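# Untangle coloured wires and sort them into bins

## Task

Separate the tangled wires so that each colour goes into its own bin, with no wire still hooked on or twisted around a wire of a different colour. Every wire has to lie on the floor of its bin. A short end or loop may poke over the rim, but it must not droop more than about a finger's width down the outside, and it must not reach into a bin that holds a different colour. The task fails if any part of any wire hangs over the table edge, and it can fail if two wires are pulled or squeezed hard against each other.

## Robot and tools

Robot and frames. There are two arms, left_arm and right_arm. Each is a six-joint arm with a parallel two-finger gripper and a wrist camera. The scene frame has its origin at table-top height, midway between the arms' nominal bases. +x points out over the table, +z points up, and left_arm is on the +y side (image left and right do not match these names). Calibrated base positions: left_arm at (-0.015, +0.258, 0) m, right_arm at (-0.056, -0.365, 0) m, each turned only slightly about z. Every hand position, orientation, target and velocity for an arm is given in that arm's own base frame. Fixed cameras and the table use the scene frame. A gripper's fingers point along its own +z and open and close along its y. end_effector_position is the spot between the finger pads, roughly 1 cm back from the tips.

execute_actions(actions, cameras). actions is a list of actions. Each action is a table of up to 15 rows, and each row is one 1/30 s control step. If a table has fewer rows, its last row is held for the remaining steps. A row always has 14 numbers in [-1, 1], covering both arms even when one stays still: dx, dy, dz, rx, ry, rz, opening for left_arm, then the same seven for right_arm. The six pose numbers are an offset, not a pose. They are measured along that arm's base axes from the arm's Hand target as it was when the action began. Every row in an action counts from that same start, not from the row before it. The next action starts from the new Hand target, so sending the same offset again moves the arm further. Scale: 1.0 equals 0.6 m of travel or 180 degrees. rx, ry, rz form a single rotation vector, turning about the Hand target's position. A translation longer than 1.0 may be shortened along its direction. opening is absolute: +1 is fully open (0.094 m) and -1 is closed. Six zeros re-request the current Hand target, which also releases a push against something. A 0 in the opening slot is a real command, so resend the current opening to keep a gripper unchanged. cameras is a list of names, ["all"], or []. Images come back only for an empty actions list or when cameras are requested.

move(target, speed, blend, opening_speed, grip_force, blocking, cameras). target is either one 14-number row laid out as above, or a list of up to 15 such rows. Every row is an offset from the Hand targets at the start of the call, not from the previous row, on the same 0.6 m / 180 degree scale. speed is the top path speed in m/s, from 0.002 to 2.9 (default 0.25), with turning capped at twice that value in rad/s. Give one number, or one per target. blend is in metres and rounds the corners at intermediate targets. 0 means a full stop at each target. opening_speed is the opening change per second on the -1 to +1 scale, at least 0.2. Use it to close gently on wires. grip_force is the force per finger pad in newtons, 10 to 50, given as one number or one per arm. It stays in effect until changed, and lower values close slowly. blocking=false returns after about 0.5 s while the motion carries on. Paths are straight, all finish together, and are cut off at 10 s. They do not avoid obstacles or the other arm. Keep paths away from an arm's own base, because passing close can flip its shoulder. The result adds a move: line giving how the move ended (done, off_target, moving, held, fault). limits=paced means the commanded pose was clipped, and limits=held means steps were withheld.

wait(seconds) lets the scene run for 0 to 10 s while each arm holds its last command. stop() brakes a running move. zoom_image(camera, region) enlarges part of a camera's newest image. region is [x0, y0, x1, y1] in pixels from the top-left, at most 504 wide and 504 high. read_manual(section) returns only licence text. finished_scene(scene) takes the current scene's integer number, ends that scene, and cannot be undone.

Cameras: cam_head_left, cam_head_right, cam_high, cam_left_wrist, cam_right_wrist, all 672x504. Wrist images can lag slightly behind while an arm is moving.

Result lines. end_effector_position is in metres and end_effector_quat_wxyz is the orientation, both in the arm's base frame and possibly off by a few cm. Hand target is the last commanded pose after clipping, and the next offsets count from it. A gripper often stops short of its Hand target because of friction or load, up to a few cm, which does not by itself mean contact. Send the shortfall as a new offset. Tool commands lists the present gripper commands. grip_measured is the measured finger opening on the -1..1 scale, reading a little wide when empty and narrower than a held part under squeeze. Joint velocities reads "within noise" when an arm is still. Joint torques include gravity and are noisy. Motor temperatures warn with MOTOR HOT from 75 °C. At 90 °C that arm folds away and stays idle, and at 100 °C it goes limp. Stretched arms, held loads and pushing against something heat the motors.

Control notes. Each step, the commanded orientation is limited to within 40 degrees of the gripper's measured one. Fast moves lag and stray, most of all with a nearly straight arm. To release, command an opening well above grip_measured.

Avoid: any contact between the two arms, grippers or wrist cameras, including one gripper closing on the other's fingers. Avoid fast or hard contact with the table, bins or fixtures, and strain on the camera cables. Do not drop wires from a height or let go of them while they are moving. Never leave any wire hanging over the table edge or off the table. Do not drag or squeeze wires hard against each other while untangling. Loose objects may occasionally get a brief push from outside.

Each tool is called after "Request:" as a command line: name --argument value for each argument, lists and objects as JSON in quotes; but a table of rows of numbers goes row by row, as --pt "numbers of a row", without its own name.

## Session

Scene 1 succeeded. I'll look at scene 2's starting state.

Request:
execute_actions --actions '[]' --cameras '["all"]'

Request:
zoom_image --camera "cam_high" --region '[200, 120, 460, 315]'

Request:
zoom_image --camera "cam_head_right" --region '[270, 90, 530, 285]'

Request:
zoom_image --camera "cam_head_left" --region '[240, 90, 500, 285]'

Scene clock: 0.00 s.
left_arm: end_effector_position=(+0.4020, +0.0197, +0.1281) grip_measured=+1.000 end_effector_quat_wxyz=(+0.636, -0.054, +0.762, +0.109) | right_arm: end_effector_position=(+0.4094, +0.0179, +0.1129) grip_measured=+1.000 end_effector_quat_wxyz=(+0.596, -0.003, +0.803, +0.028)
Joint positions: left_arm=[-0.102 1.585 0.35 1.055 -0.337 0.039 0.094] | right_arm=[0.034 1.543 0.404 0.846 -0.015 0.039 0.094]
Joint velocities: within noise
Joint torques (N m): no reading
Motor temperatures (°C): left_arm=[30 37 33 35 28 28 29] | right_arm=[30 32 34 30 31 34 28]
Heat: left arm: 37 °C; right arm: 34 °C.
Hand target: left_arm +0.4032, +0.0197, +0.1322; +0.639, -0.055, +0.759, +0.108 | right_arm +0.4116, +0.0179, +0.1195; +0.603, -0.003, +0.797, +0.028
Tool commands: left_gripper/opening=+1.0 right_gripper/opening=+1.0
camera_calibration:
cam_left_wrist: T_world_to_cam=[[0.214066, -0.973535, -0.0800275, -0.059409], [-0.811289, -0.131564, -0.56965, 0.409338], [0.544046, 0.186868, -0.817982, -0.00186944], [0, 0, 0, 1]] pos_world=[0.345826, -0.00363346, 0.226896]
cam_right_wrist: T_world_to_cam=[[0.0123624, -0.999847, -0.0123903, 0.0111831], [-0.884628, -0.00515974, -0.466269, 0.423406], [0.466134, 0.016725, -0.884556, 0.0260226], [0, 0, 0, 1]] pos_world=[0.362288, 0.0129308, 0.220578]

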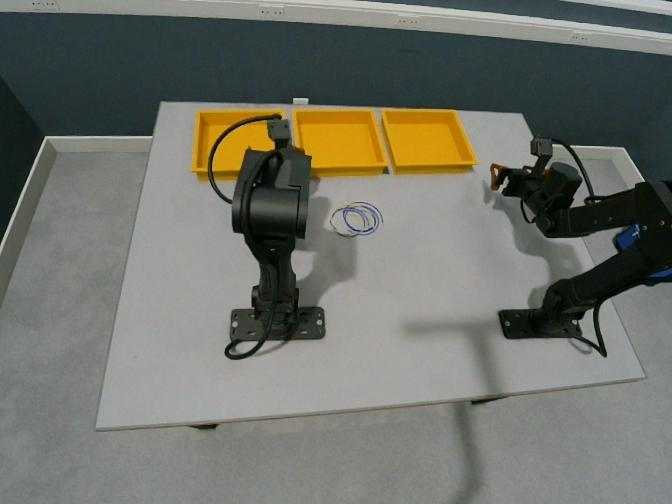

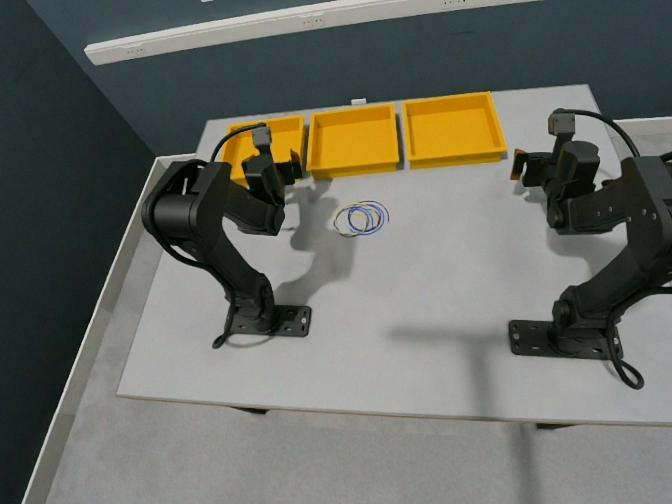

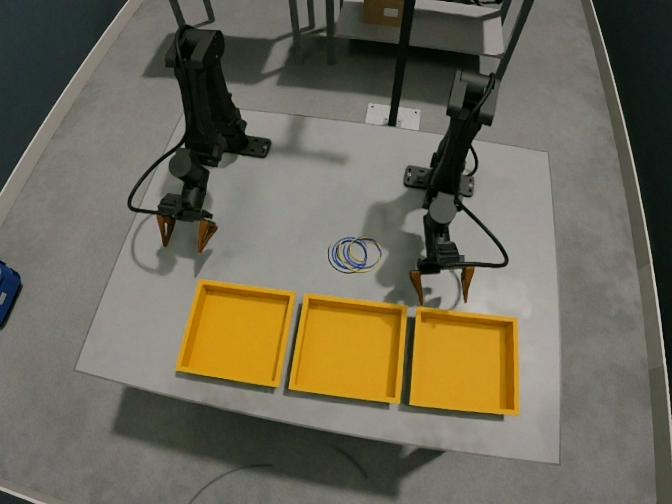

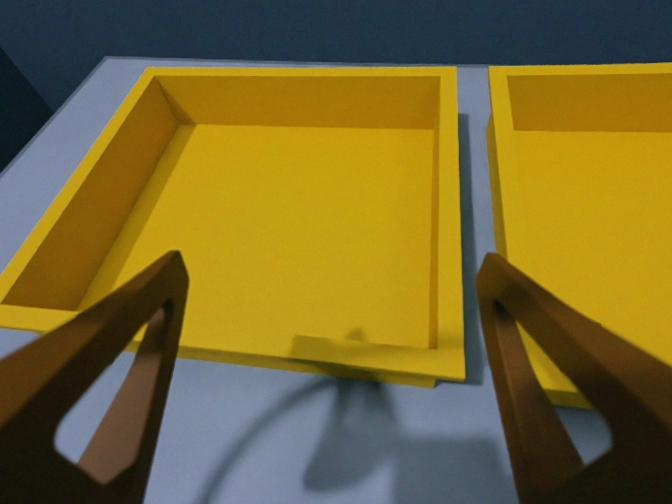

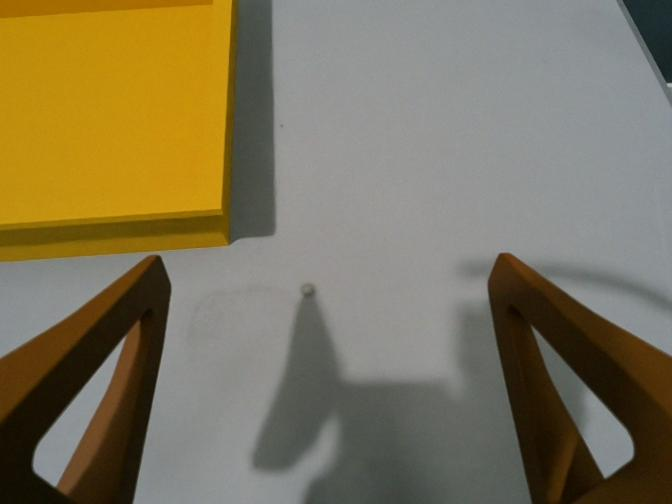

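Scaled by 1.938 from the camera's 672x504 image, which has a finer 960x720 frame.

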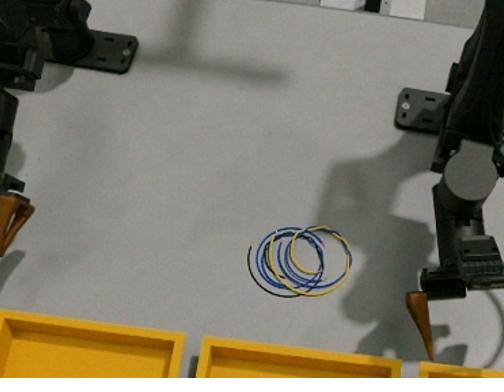

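Scaled by 1.938 from the camera's 672x504 image, which has a finer 960x720 frame.

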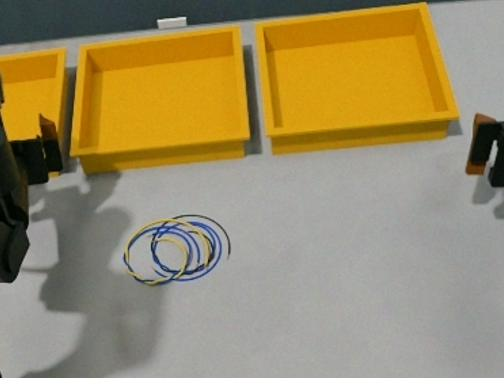

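Scaled by 1.938 from the camera's 672x504 image, which has a finer 960x720 frame.

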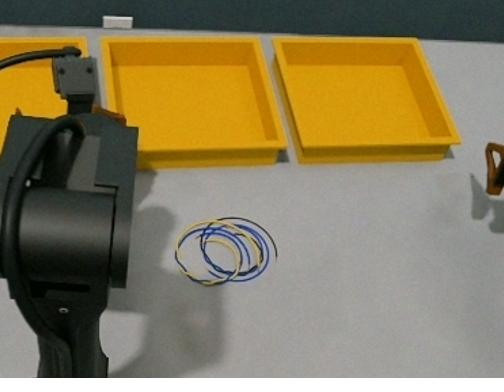

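Request:
move --target '[-0.2643, -0.3502, -0.037, 0.0153, 0.2062, -0.2628, 1.0, 0, 0, 0, 0, 0, 0, 1.0]' --speed 0.2 --cameras '["cam_left_wrist", "cam_high"]'

Request:
zoom_image --camera "cam_left_wrist" --region '[180, 60, 500, 300]'

Scene clock: 42.43 s.
left_arm: end_effector_position=(+0.2419, -0.1843, +0.1009) grip_measured=+1.000 end_effector_quat_wxyz=(+0.357, +0.299, +0.877, -0.115) | right_arm: end_effector_position=(+0.4094, +0.0179, +0.1129) grip_measured=+1.000 end_effector_quat_wxyz=(+0.596, -0.003, +0.803, +0.028)
Joint positions: left_arm=[-0.663 1.04 0.538 -0.301 -0.015 0 0.094] | right_arm=[0.034 1.543 0.404 0.846 -0.015 0.039 0.094]
Joint torques (N m): left_arm=[-0.4 -1.66 9.47 1.86 0.06 -0.06] | right_arm=[-0.02 -5.71 6.24 1.65 0.02 -0.01]
Motor temperatures (°C): left_arm=[30 37 34 41 28 28 29] | right_arm=[30 32 34 39 31 33 28]
Heat: left arm: 41 °C; right arm: 39 °C.
Hand target: left_arm +0.2446, -0.1903, +0.1099; +0.362, +0.299, +0.874, -0.124 | right_arm +0.4116, +0.0179, +0.1195; +0.603, -0.003, +0.797, +0.028
Off the commanded pose: left_arm 0.011 m, 1 deg | right_arm 0.007 m, 1 deg.
move: off_target (left_arm)
camera_calibration:
cam_left_wrist: T_world_to_cam=[[-0.603725, -0.797166, 0.00651849, -0.00435237], [-0.796881, 0.603698, 0.0229941, 0.3094], [-0.0222653, 0.00868768, -0.999714, 0.223553], [0, 0, 0, 1]] pos_world=[0.248905, -0.192196, 0.216403]
Images, in order (width x height): cam_high 672x504, cam_left_wrist 672x504.

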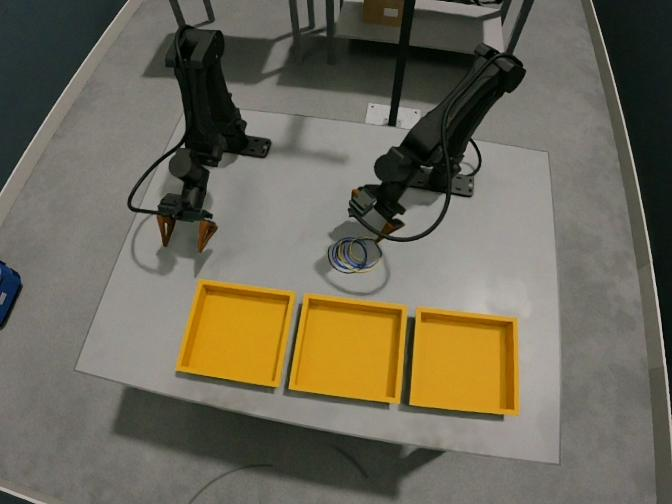

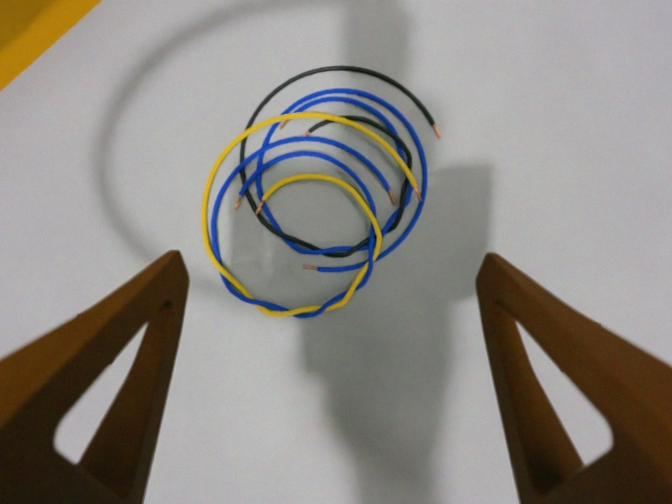

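Scaled by 1.575 from the camera's 672x504 image, which has a finer 960x720 frame.

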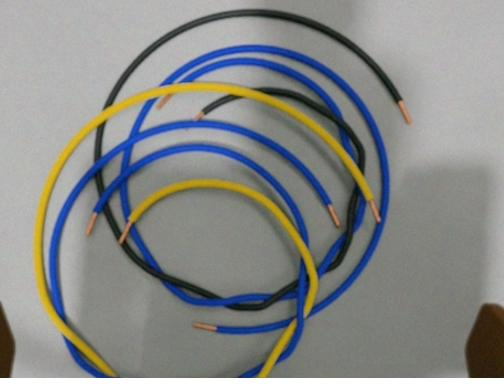

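Request:
zoom_image --camera "cam_left_wrist" --region '[190, 55, 330, 200]'

Request:
zoom_image --camera "cam_left_wrist" --region '[300, 55, 450, 200]'

Request:
zoom_image --camera "cam_left_wrist" --region '[190, 180, 330, 330]'

Request:
zoom_image --camera "cam_left_wrist" --region '[300, 180, 450, 330]'

Scaled by 3.476 from the camera's 672x504 image, which has a finer 960x720 frame.

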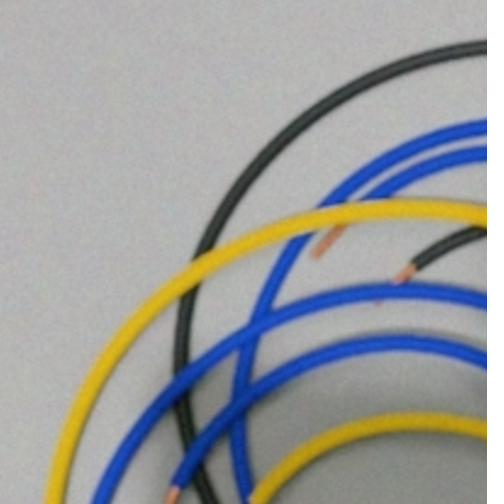

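Scaled by 3.360 from the camera's 672x504 image, which has a finer 960x720 frame.

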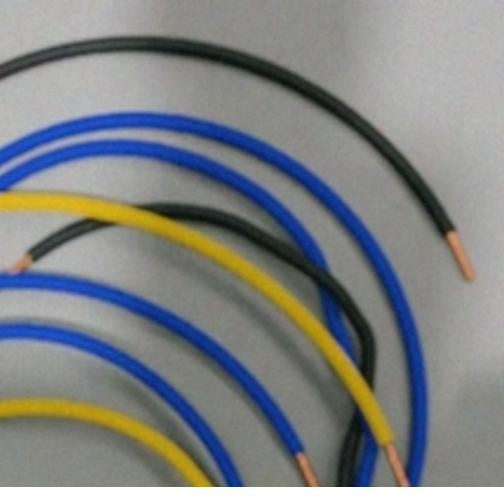

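Scaled by 3.360 from the camera's 672x504 image, which has a finer 960x720 frame.

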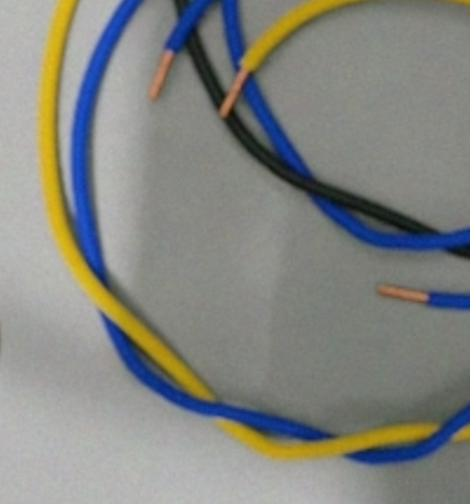

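Scaled by 3.360 from the camera's 672x504 image, which has a finer 960x720 frame.

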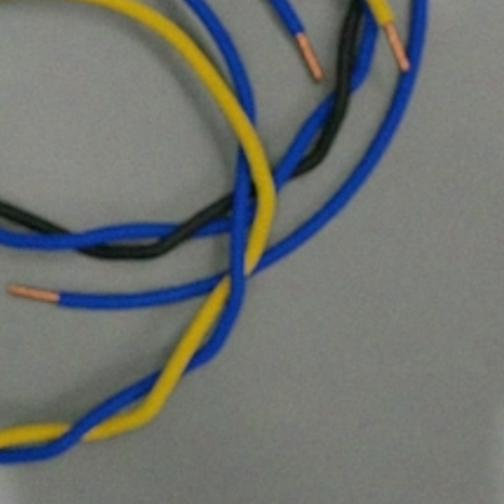

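Request:
move --target '[0.0763, -0.0222, -0.0748, -0.0359, 0.2744, 0.4754, -0.75, 0, 0, 0, 0, 0, 0, 1.0]' --speed 0.25 --grip_force '[50, 50]' --cameras '["cam_left_wrist"]'

Scene clock: 276.13 s.
left_arm: end_effector_position=(+0.2889, -0.2052, +0.0675) grip_measured=-0.748 end_effector_quat_wxyz=(+0.004, -0.438, +0.899, -0.010) | right_arm: end_effector_position=(+0.4094, +0.0179, +0.1129) grip_measured=+1.000 end_effector_quat_wxyz=(+0.596, -0.003, +0.803, +0.028)
Joint positions: left_arm=[-0.619 1.888 1.442 -1.104 0.003 -1.527 0.012] | right_arm=[0.034 1.543 0.404 0.846 -0.015 0.039 0.094]
Joint torques (N m): left_arm=[0.28 -7.13 8.01 0.14 -0.07 -0.07] | right_arm=[0.06 -5.85 6.05 1.64 0.03 0.01]
Motor temperatures (°C): left_arm=[30 35 38 45 28 28 29] | right_arm=[30 33 34 50 31 31 28]
Heat: left arm: 45 °C; right arm: 50 °C.
Hand target: left_arm +0.2905, -0.2038, +0.0652; +0.000, -0.445, +0.896, +0.000 | right_arm +0.4116, +0.0179, +0.1195; +0.603, -0.003, +0.797, +0.028
Off the commanded pose: left_arm 0.003 m, 2 deg | right_arm 0.007 m, 1 deg.
move: done
camera_calibration:
cam_left_wrist: T_world_to_cam=[[0.79728, -0.602825, 0.0307803, -0.358951], [-0.44032, -0.545961, 0.712773, -0.0252905], [-0.412872, -0.581832, -0.70072, 0.162875], [0, 0, 0, 1]] pos_world=[0.342295, -0.135426, 0.143205]
Images, in order (width x height): cam_left_wrist 672x504.

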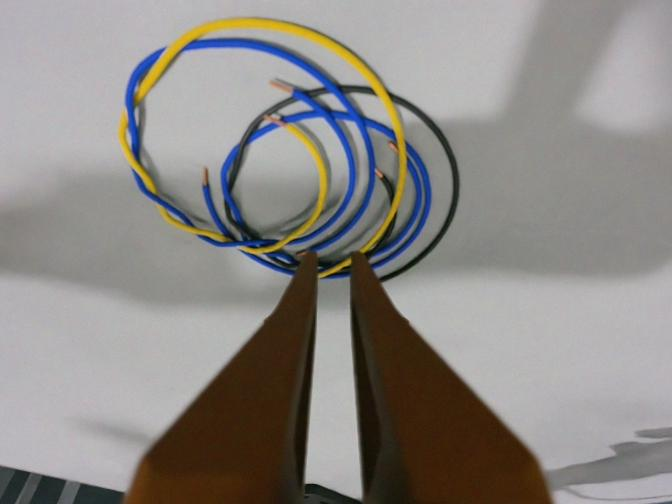

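Request:
move --target '[-0.005, 0.0038, -0.0642, 0, 0, 0, -0.85, 0, 0, 0, 0, 0, 0, 1.0]' --speed 0.1 --grip_force '[20, 20]' --cameras '["cam_left_wrist"]'

Request:
zoom_image --camera "cam_left_wrist" --region '[180, 80, 480, 305]'

Scene clock: 290.53 s.
left_arm: end_effector_position=(+0.2891, -0.2057, +0.0345) grip_measured=-0.847 end_effector_quat_wxyz=(+0.004, -0.439, +0.899, -0.012) | right_arm: end_effector_position=(+0.4094, +0.0179, +0.1129) grip_measured=+1.000 end_effector_quat_wxyz=(+0.596, -0.003, +0.803, +0.028)
Joint positions: left_arm=[-0.619 1.919 1.349 -0.976 0.004 -1.528 0.007] | right_arm=[0.034 1.543 0.404 0.846 -0.015 0.039 0.094]
Joint torques (N m): left_arm=[0.28 -7.62 5.38 0.38 -0.05 -0.1] | right_arm=[-0.02 -5.78 6.23 1.67 0.03 -0.03]
Heat: left arm: 42 °C; right arm: 50 °C.
Hand target: left_arm +0.2874, -0.2016, +0.0267; +0.000, -0.445, +0.896, +0.000 | right_arm +0.4116, +0.0179, +0.1195; +0.603, -0.003, +0.797, +0.028
Off the commanded pose: left_arm 0.009 m, 2 deg | right_arm 0.007 m, 1 deg.
grip_force (N): 20, 20
move: done
camera_calibration:
cam_left_wrist: T_world_to_cam=[[0.797634, -0.602167, 0.0342652, -0.358477], [-0.441437, -0.54413, 0.713482, -0.0012638], [-0.410991, -0.584223, -0.699836, 0.138509], [0, 0, 0, 1]] pos_world=[0.342301, -0.135631, 0.110119]
Images, in order (width x height): cam_left_wrist 672x504.

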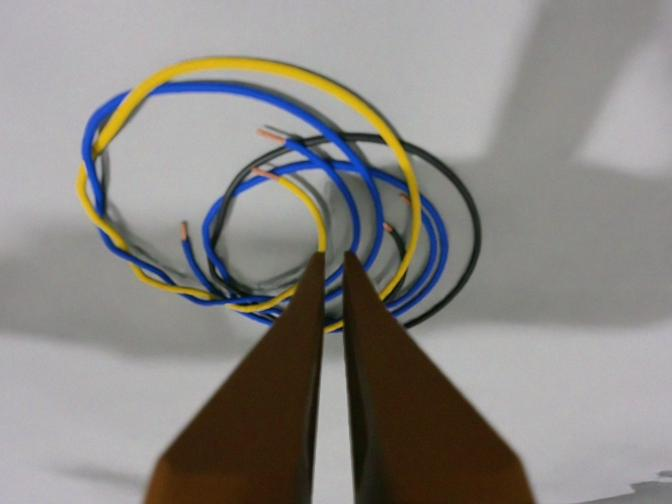

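Scaled by 1.680 from the camera's 672x504 image, which has a finer 960x720 frame.

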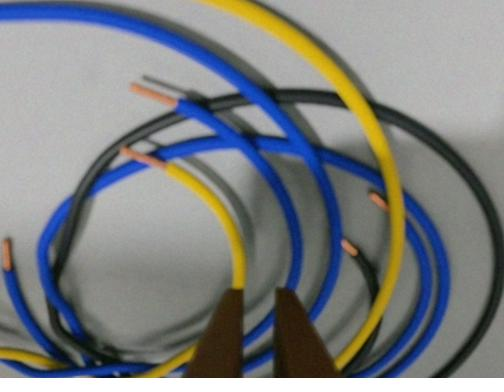

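Request:
move --target '[-0.0045, 0.0035, 0, 0, 0, 0, -0.85, 0, 0, 0, 0, 0, 0, 1.0]' --speed 0.05 --cameras '["cam_left_wrist"]'

Scene clock: 303.90 s.
left_arm: end_effector_position=(+0.2865, -0.2038, +0.0314) grip_measured=-0.847 end_effector_quat_wxyz=(+0.002, -0.439, +0.899, -0.008) | right_arm: end_effector_position=(+0.4094, +0.0179, +0.1129) grip_measured=+1.000 end_effector_quat_wxyz=(+0.596, -0.003, +0.803, +0.028)
Joint positions: left_arm=[-0.619 1.919 1.336 -0.971 0.004 -1.528 0.007] | right_arm=[0.034 1.543 0.404 0.846 -0.015 0.039 0.094]
Joint torques (N m): left_arm=[0.35 -8.4 5.03 0.36 -0.05 -0.09] | right_arm=[-0.08 -5.89 6.22 1.66 0.01 0.02]
Motor temperatures (°C): left_arm=[30 36 36 40 28 28 29] | right_arm=[30 33 34 51 31 30 28]
Heat: left arm: 40 °C; right arm: 51 °C.
Hand target: left_arm +0.2847, -0.1994, +0.0266; +0.000, -0.445, +0.896, +0.000 | right_arm +0.4116, +0.0179, +0.1195; +0.603, -0.003, +0.797, +0.028
Off the commanded pose: left_arm 0.007 m, 1 deg | right_arm 0.007 m, 1 deg.
grip_force (N): 20, 20
move: done
camera_calibration:
cam_left_wrist: T_world_to_cam=[[0.797878, -0.602266, 0.0258077, -0.35497], [-0.436518, -0.54771, 0.713769, -0.00133063], [-0.415744, -0.580766, -0.699905, 0.138425], [0, 0, 0, 1]] pos_world=[0.340192, -0.134123, 0.106995]
Images, in order (width x height): cam_left_wrist 672x504.

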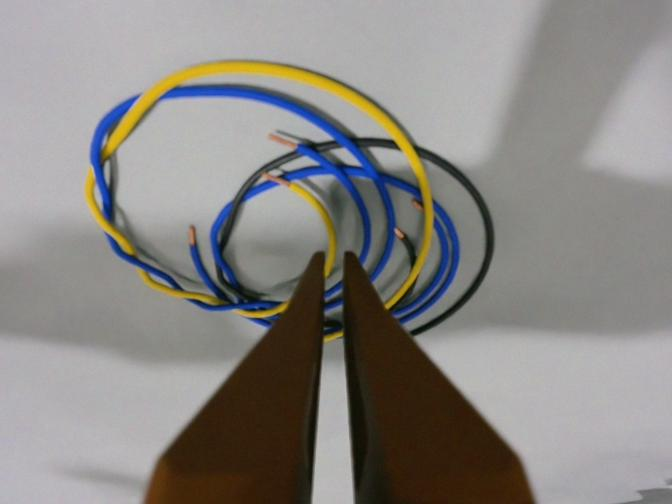

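Request:
move --target '[0.0013, -0.0035, -0.0208, 0, 0, 0, -0.85, 0, 0, 0, 0, 0, 0, 1.0]' --speed 0.05 --cameras '["cam_left_wrist"]'

Request:
zoom_image --camera "cam_left_wrist" --region '[230, 150, 430, 300]'

Scene clock: 314.30 s.
left_arm: end_effector_position=(+0.2893, -0.2058, +0.0245) grip_measured=-0.847 end_effector_quat_wxyz=(+0.006, -0.440, +0.898, -0.015) | right_arm: end_effector_position=(+0.4094, +0.0179, +0.1129) grip_measured=+1.000 end_effector_quat_wxyz=(+0.596, -0.003, +0.803, +0.028)
Joint positions: left_arm=[-0.619 1.926 1.316 -0.928 0.004 -1.531 0.007] | right_arm=[0.034 1.543 0.404 0.846 -0.015 0.039 0.094]
Joint torques (N m): left_arm=[0.02 -7.24 5.07 0.38 -0.05 -0.09] | right_arm=[-0.01 -5.75 6.19 1.67 0.01 -0.04]
Heat: left arm: 40 °C; right arm: 51 °C.
Hand target: left_arm +0.2854, -0.2015, +0.0142; +0.000, -0.445, +0.896, +0.001 | right_arm +0.4116, +0.0179, +0.1195; +0.603, -0.003, +0.797, +0.028
Off the commanded pose: left_arm 0.012 m, 2 deg | right_arm 0.007 m, 1 deg.
grip_force (N): 20, 20
move: off_target (left_arm)
camera_calibration:
cam_left_wrist: T_world_to_cam=[[0.799259, -0.599529, 0.0418305, -0.358393], [-0.44417, -0.542387, 0.713112, 0.00702263], [-0.404843, -0.588541, -0.699801, 0.12883], [0, 0, 0, 1]] pos_world=[0.341724, -0.135236, 0.100139]
Images, in order (width x height): cam_left_wrist 672x504.

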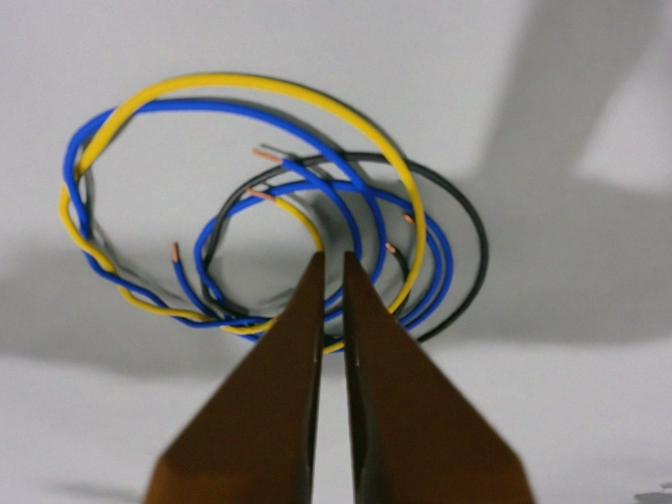

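Scaled by 2.520 from the camera's 672x504 image, which has a finer 960x720 frame.

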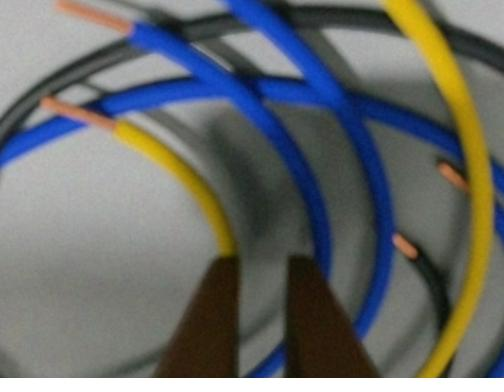

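Request:
move --target '[-0.0095, 0.0067, 0.0, 0, 0, 0, -0.85, 0, 0, 0, 0, 0, 0, 1.0]' --speed 0.05 --cameras '["cam_left_wrist"]'

Request:
zoom_image --camera "cam_left_wrist" --region '[230, 150, 430, 300]'

Scene clock: 325.60 s.
left_arm: end_effector_position=(+0.2820, -0.2006, +0.0165) grip_measured=-0.847 end_effector_quat_wxyz=(+0.001, -0.440, +0.898, -0.005) | right_arm: end_effector_position=(+0.4094, +0.0179, +0.1129) grip_measured=+1.000 end_effector_quat_wxyz=(+0.596, -0.003, +0.803, +0.028)
Joint positions: left_arm=[-0.619 1.926 1.282 -0.917 0.004 -1.531 0.007] | right_arm=[0.034 1.543 0.404 0.846 -0.015 0.039 0.094]
Joint torques (N m): left_arm=[0.05 -8.84 4.93 0.33 -0.05 -0.09] | right_arm=[0.06 -5.89 6.08 1.67 0 0.01]
Heat: left arm: 39 °C; right arm: 51 °C.
Hand target: left_arm +0.2797, -0.1975, +0.0142; +0.000, -0.445, +0.896, +0.001 | right_arm +0.4116, +0.0179, +0.1195; +0.603, -0.003, +0.797, +0.028
Off the commanded pose: left_arm 0.004 m, 1 deg | right_arm 0.007 m, 1 deg.
grip_force (N): 20, 20
move: done
camera_calibration:
cam_left_wrist: T_world_to_cam=[[0.799823, -0.599934, 0.019022, -0.34901], [-0.430884, -0.551808, 0.714036, 0.00669044], [-0.417878, -0.579299, -0.69985, 0.128906], [0, 0, 0, 1]] pos_world=[0.335896, -0.131016, 0.0920765]
Images, in order (width x height): cam_left_wrist 672x504.

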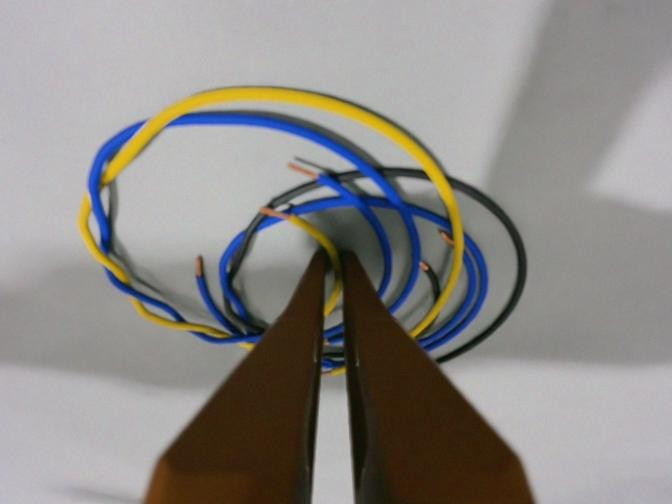

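Scaled by 2.520 from the camera's 672x504 image, which has a finer 960x720 frame.

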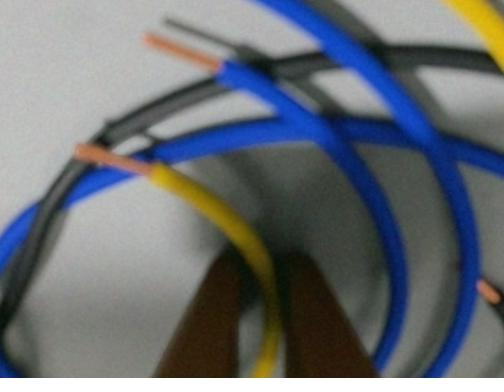

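Request:
move --target '[0, 0, 0, 0, 0, 0, -1.0, 0, 0, 0, 0, 0, 0, 1.0]' --speed 0.05 --opening_speed 0.3 --cameras '["cam_left_wrist"]'

Request:
zoom_image --camera "cam_left_wrist" --region '[230, 150, 430, 300]'

Scene clock: 330.60 s.
left_arm: end_effector_position=(+0.2821, -0.2007, +0.0165) grip_measured=-0.940 end_effector_quat_wxyz=(+0.001, -0.440, +0.898, -0.005) | right_arm: end_effector_position=(+0.4094, +0.0179, +0.1129) grip_measured=+1.000 end_effector_quat_wxyz=(+0.596, -0.003, +0.803, +0.028)
Joint positions: left_arm=[-0.619 1.926 1.282 -0.917 0.004 -1.531 0.003] | right_arm=[0.034 1.543 0.404 0.846 -0.015 0.039 0.094]
Joint torques (N m): left_arm=[0.02 -8.84 4.96 0.32 -0.06 -0.09] | right_arm=[-0.06 -5.72 6.23 1.65 0.04 -0.01]
Heat: left arm: 39 °C; right arm: 51 °C.
Hand target: left_arm +0.2797, -0.1975, +0.0142; +0.000, -0.445, +0.896, +0.001 | right_arm +0.4116, +0.0179, +0.1195; +0.603, -0.003, +0.797, +0.028
Off the commanded pose: left_arm 0.005 m, 1 deg | right_arm 0.007 m, 1 deg.
grip_force (N): 20, 20
move: done
camera_calibration:
cam_left_wrist: T_world_to_cam=[[0.799812, -0.599926, 0.0197287, -0.349212], [-0.431291, -0.55151, 0.71402, 0.00685449], [-0.417479, -0.579591, -0.699847, 0.128718], [0, 0, 0, 1]] pos_world=[0.335997, -0.131117, 0.0920785]
Images, in order (width x height): cam_left_wrist 672x504.

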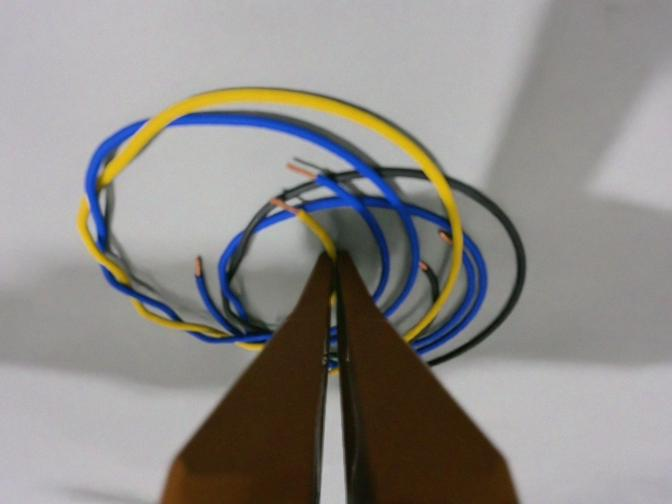

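Scaled by 2.520 from the camera's 672x504 image, which has a finer 960x720 frame.

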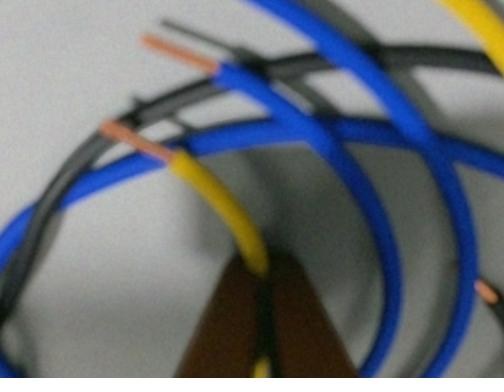

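Request:
move --target '[0, 0, 0.0833, 0, 0, 0, -1.0, 0, 0, 0, 0, 0, 0, 1.0]' --speed 0.05 --cameras '["cam_left_wrist", "cam_high", "cam_head_right"]'

Request:
zoom_image --camera "cam_high" --region '[290, 190, 430, 310]'

Request:
zoom_image --camera "cam_head_right" --region '[300, 170, 440, 270]'

Scene clock: 339.87 s.
left_arm: end_effector_position=(+0.2764, -0.1966, +0.0479) grip_measured=-0.941 end_effector_quat_wxyz=(-0.010, -0.440, +0.898, +0.014) | right_arm: end_effector_position=(+0.4094, +0.0179, +0.1129) grip_measured=+1.000 end_effector_quat_wxyz=(+0.596, -0.003, +0.803, +0.028)
Joint positions: left_arm=[-0.619 1.901 1.379 -1.083 0.004 -1.531 0.003] | right_arm=[0.034 1.543 0.404 0.846 -0.015 0.039 0.094]
Joint torques (N m): left_arm=[0.02 -11.54 7.6 -0.02 -0.06 -0.09] | right_arm=[0.1 -5.82 6.04 1.67 0.02 0.01]
Heat: left arm: 39 °C; right arm: 51 °C.
Hand target: left_arm +0.2797, -0.1975, +0.0641; +0.000, -0.445, +0.896, +0.001 | right_arm +0.4116, +0.0179, +0.1195; +0.603, -0.003, +0.797, +0.028
Off the commanded pose: left_arm 0.017 m, 2 deg | right_arm 0.007 m, 1 deg.
grip_force (N): 20, 20
move: off_target (left_arm)
camera_calibration:
cam_left_wrist: T_world_to_cam=[[0.799735, -0.599854, -0.0244643, -0.340556], [-0.405572, -0.569863, 0.71468, -0.026501], [-0.442645, -0.561633, -0.699023, 0.161154], [0, 0, 0, 1]] pos_world=[0.33294, -0.128876, 0.123258]
Images, in order (width x height): cam_head_right 672x504, cam_high 672x504, cam_left_wrist 672x504.

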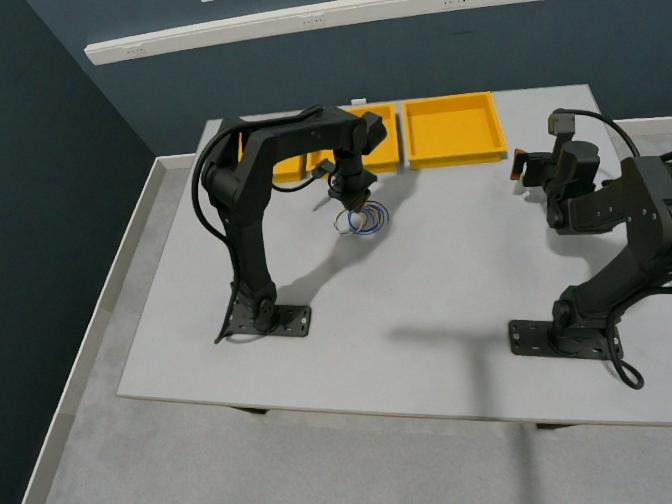

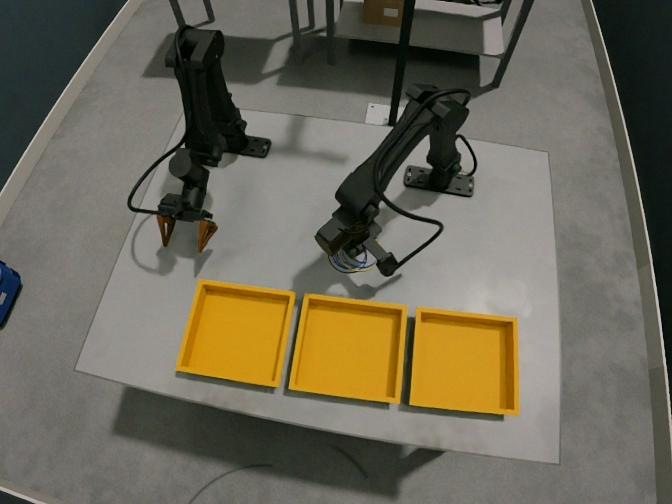

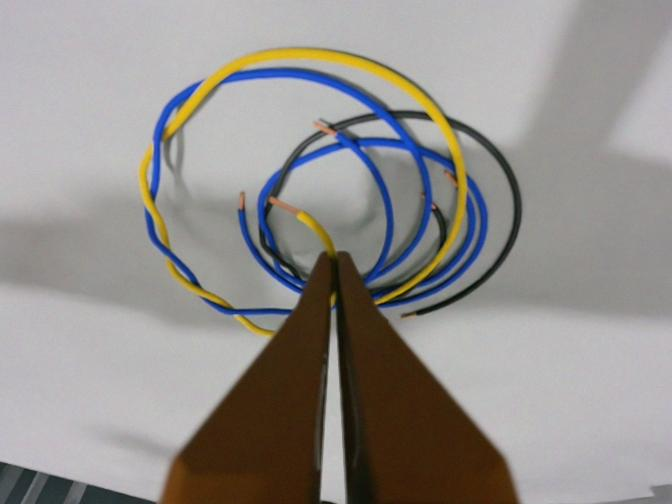

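Scaled by 3.600 from the camera's 672x504 image, which has a finer 960x720 frame.

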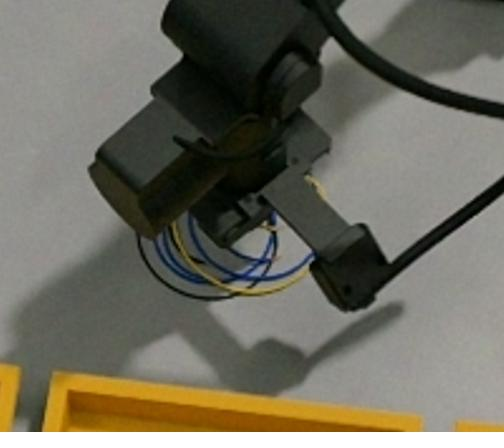

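Scaled by 3.600 from the camera's 672x504 image, which has a finer 960x720 frame.

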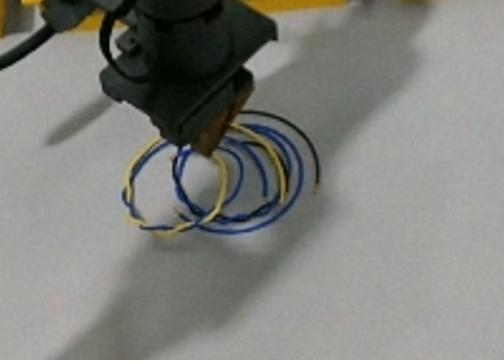

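Request:
move --target '[0, 0, 0.1, 0, 0, 0, -1.0, 0, 0, 0, 0, 0, 0, 1.0]' --speed 0.06 --cameras '["cam_left_wrist", "cam_high", "cam_head_right"]'

Request:
zoom_image --camera "cam_high" --region '[290, 190, 430, 310]'

Request:
zoom_image --camera "cam_head_right" --region '[300, 150, 440, 270]'

Scene clock: 346.03 s.
left_arm: end_effector_position=(+0.2786, -0.1981, +0.1070) grip_measured=-0.941 end_effector_quat_wxyz=(-0.010, -0.440, +0.898, +0.015) | right_arm: end_effector_position=(+0.4094, +0.0179, +0.1129) grip_measured=+1.000 end_effector_quat_wxyz=(+0.596, -0.003, +0.803, +0.028)
Joint positions: left_arm=[-0.619 1.876 1.584 -1.315 0.004 -1.531 0.003] | right_arm=[0.034 1.543 0.404 0.846 -0.015 0.039 0.094]
Joint torques (N m): left_arm=[0.05 -11.56 7.91 -0.01 -0.06 -0.09] | right_arm=[-0.05 -5.75 6.11 1.67 -0.01 0.02]
Heat: left arm: 38 °C; right arm: 52 °C.
Hand target: left_arm +0.2797, -0.1975, +0.1240; +0.000, -0.445, +0.896, +0.001 | right_arm +0.4116, +0.0179, +0.1195; +0.603, -0.003, +0.797, +0.028
Off the commanded pose: left_arm 0.017 m, 2 deg | right_arm 0.007 m, 1 deg.
grip_force (N): 20, 20
move: off_target (left_arm)
camera_calibration:
cam_left_wrist: T_world_to_cam=[[0.799645, -0.599859, -0.0271531, -0.341447], [-0.404023, -0.570936, 0.714701, -0.0693615], [-0.444223, -0.560537, -0.698903, 0.203104], [0, 0, 0, 1]] pos_world=[0.335236, -0.130574, 0.182251]
Images, in order (width x height): cam_head_right 672x504, cam_high 672x504, cam_left_wrist 672x504.

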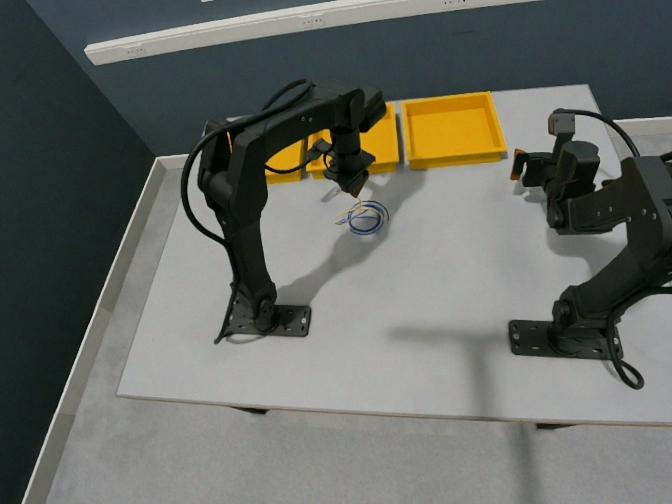

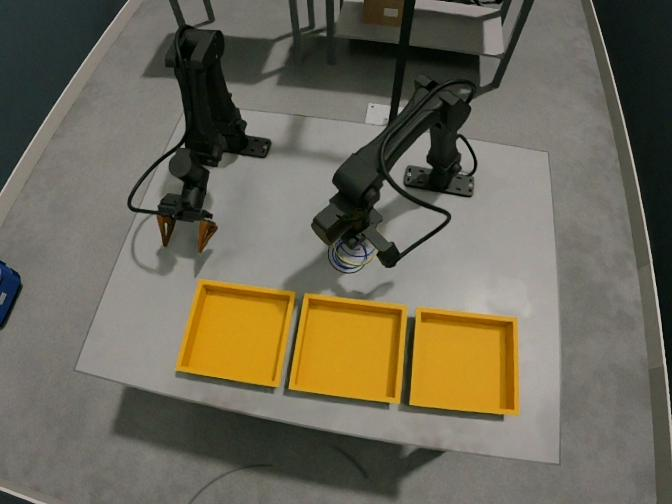

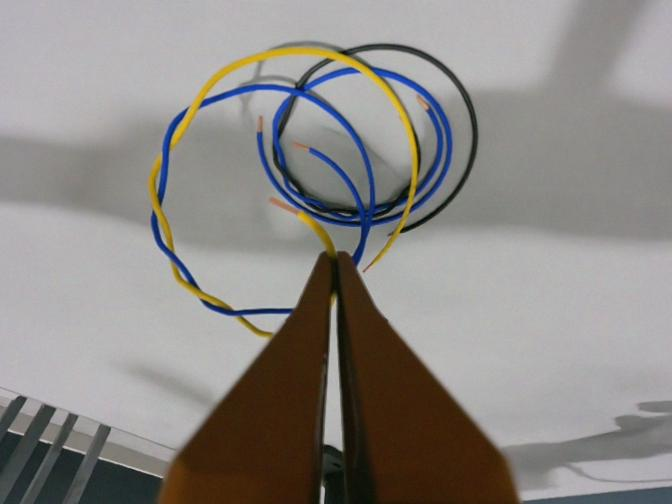

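Scaled by 3.600 from the camera's 672x504 image, which has a finer 960x720 frame.

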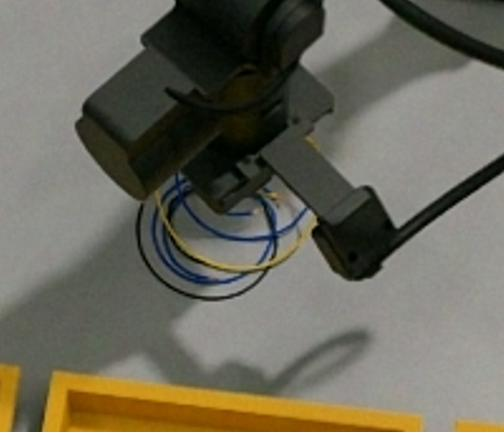

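Scaled by 3.600 from the camera's 672x504 image, which has a finer 960x720 frame.

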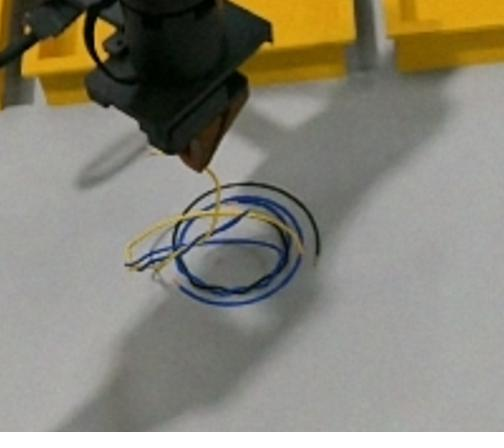

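Request:
move --pt "0 0 0.135 -0.0321 -0.0453 0 -1.0 0 0 0 0 0 0 1.0" --pt "0.0255 -0.0875 0.135 0.0068 -0.0618 -0.5158 -1.0 0 0 0 0 0 0 1.0" --speed '[0.08, 0.14]' --cameras '["cam_left_wrist", "cam_high", "cam_head_right"]'

Request:
zoom_image --camera "cam_high" --region '[270, 180, 430, 310]'

Request:
zoom_image --camera "cam_head_right" --region '[300, 140, 460, 270]'

Scene clock: 416.23 s.
left_arm: end_effector_position=(+0.2921, -0.2458, +0.2062) grip_measured=-0.941 end_effector_quat_wxyz=(+0.082, +0.337, +0.937, -0.033) | right_arm: end_effector_position=(+0.4094, +0.0179, +0.1129) grip_measured=+1.000 end_effector_quat_wxyz=(+0.596, -0.003, +0.803, +0.028)
Joint positions: left_arm=[-0.7 1.876 1.969 -1.486 0.004 -0.01 0.003] | right_arm=[0.034 1.543 0.404 0.846 -0.015 0.039 0.094]
Joint torques (N m): left_arm=[-0.55 -7.16 8.27 0.66 -0.07 0.06] | right_arm=[0.09 -5.86 6.16 1.65 0 -0.01]
Heat: left arm: 39 °C; right arm: 53 °C.
Hand target: left_arm +0.2950, -0.2499, +0.2051; +0.082, +0.343, +0.935, -0.029 | right_arm +0.4116, +0.0179, +0.1195; +0.603, -0.003, +0.797, +0.028
Off the commanded pose: left_arm 0.005 m, 1 deg | right_arm 0.007 m, 1 deg.
grip_force (N): 20, 20
move: done
camera_calibration:
cam_left_wrist: T_world_to_cam=[[-0.62663, -0.779122, 0.0174556, -0.0148904], [-0.630365, 0.519904, 0.57649, 0.20063], [-0.458231, 0.350242, -0.816918, 0.504102], [0, 0, 0, 1]] pos_world=[0.348134, -0.292467, 0.296409]
Images, in order (width x height): cam_head_right 672x504, cam_high 672x504, cam_left_wrist 672x504.

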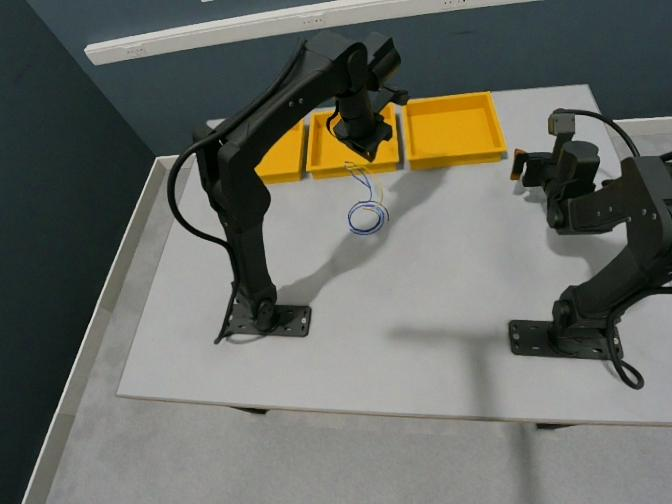

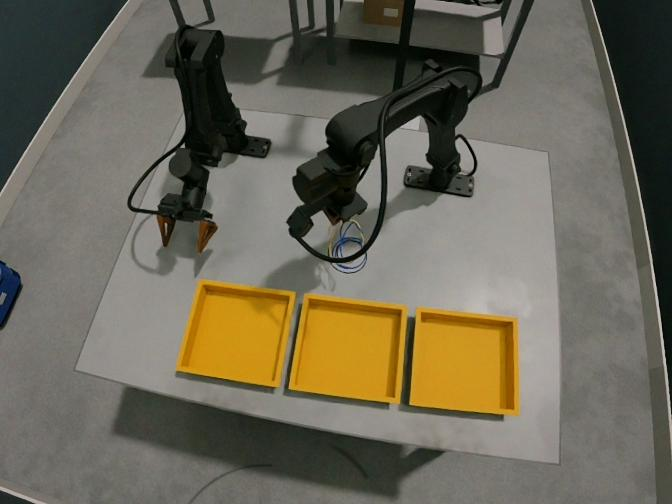

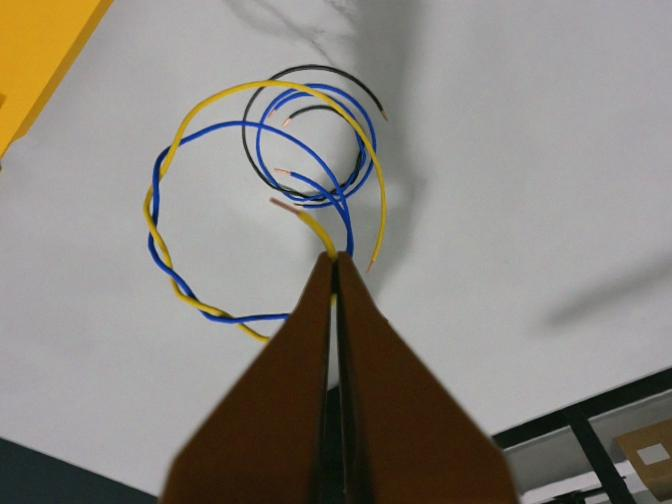

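Scaled by 3.150 from the camera's 672x504 image, which has a finer 960x720 frame.

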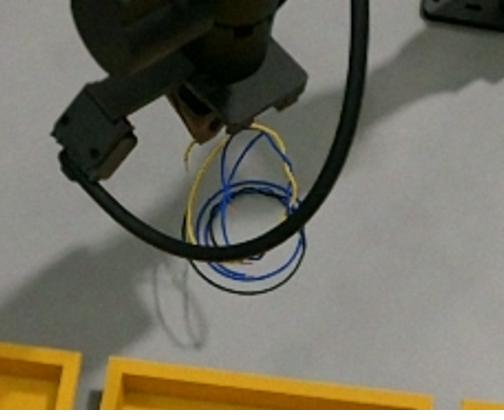

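Scaled by 3.150 from the camera's 672x504 image, which has a finer 960x720 frame.

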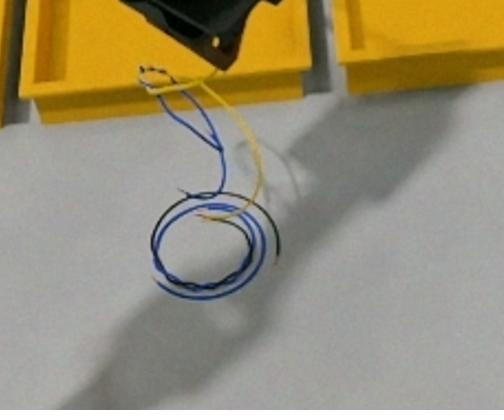

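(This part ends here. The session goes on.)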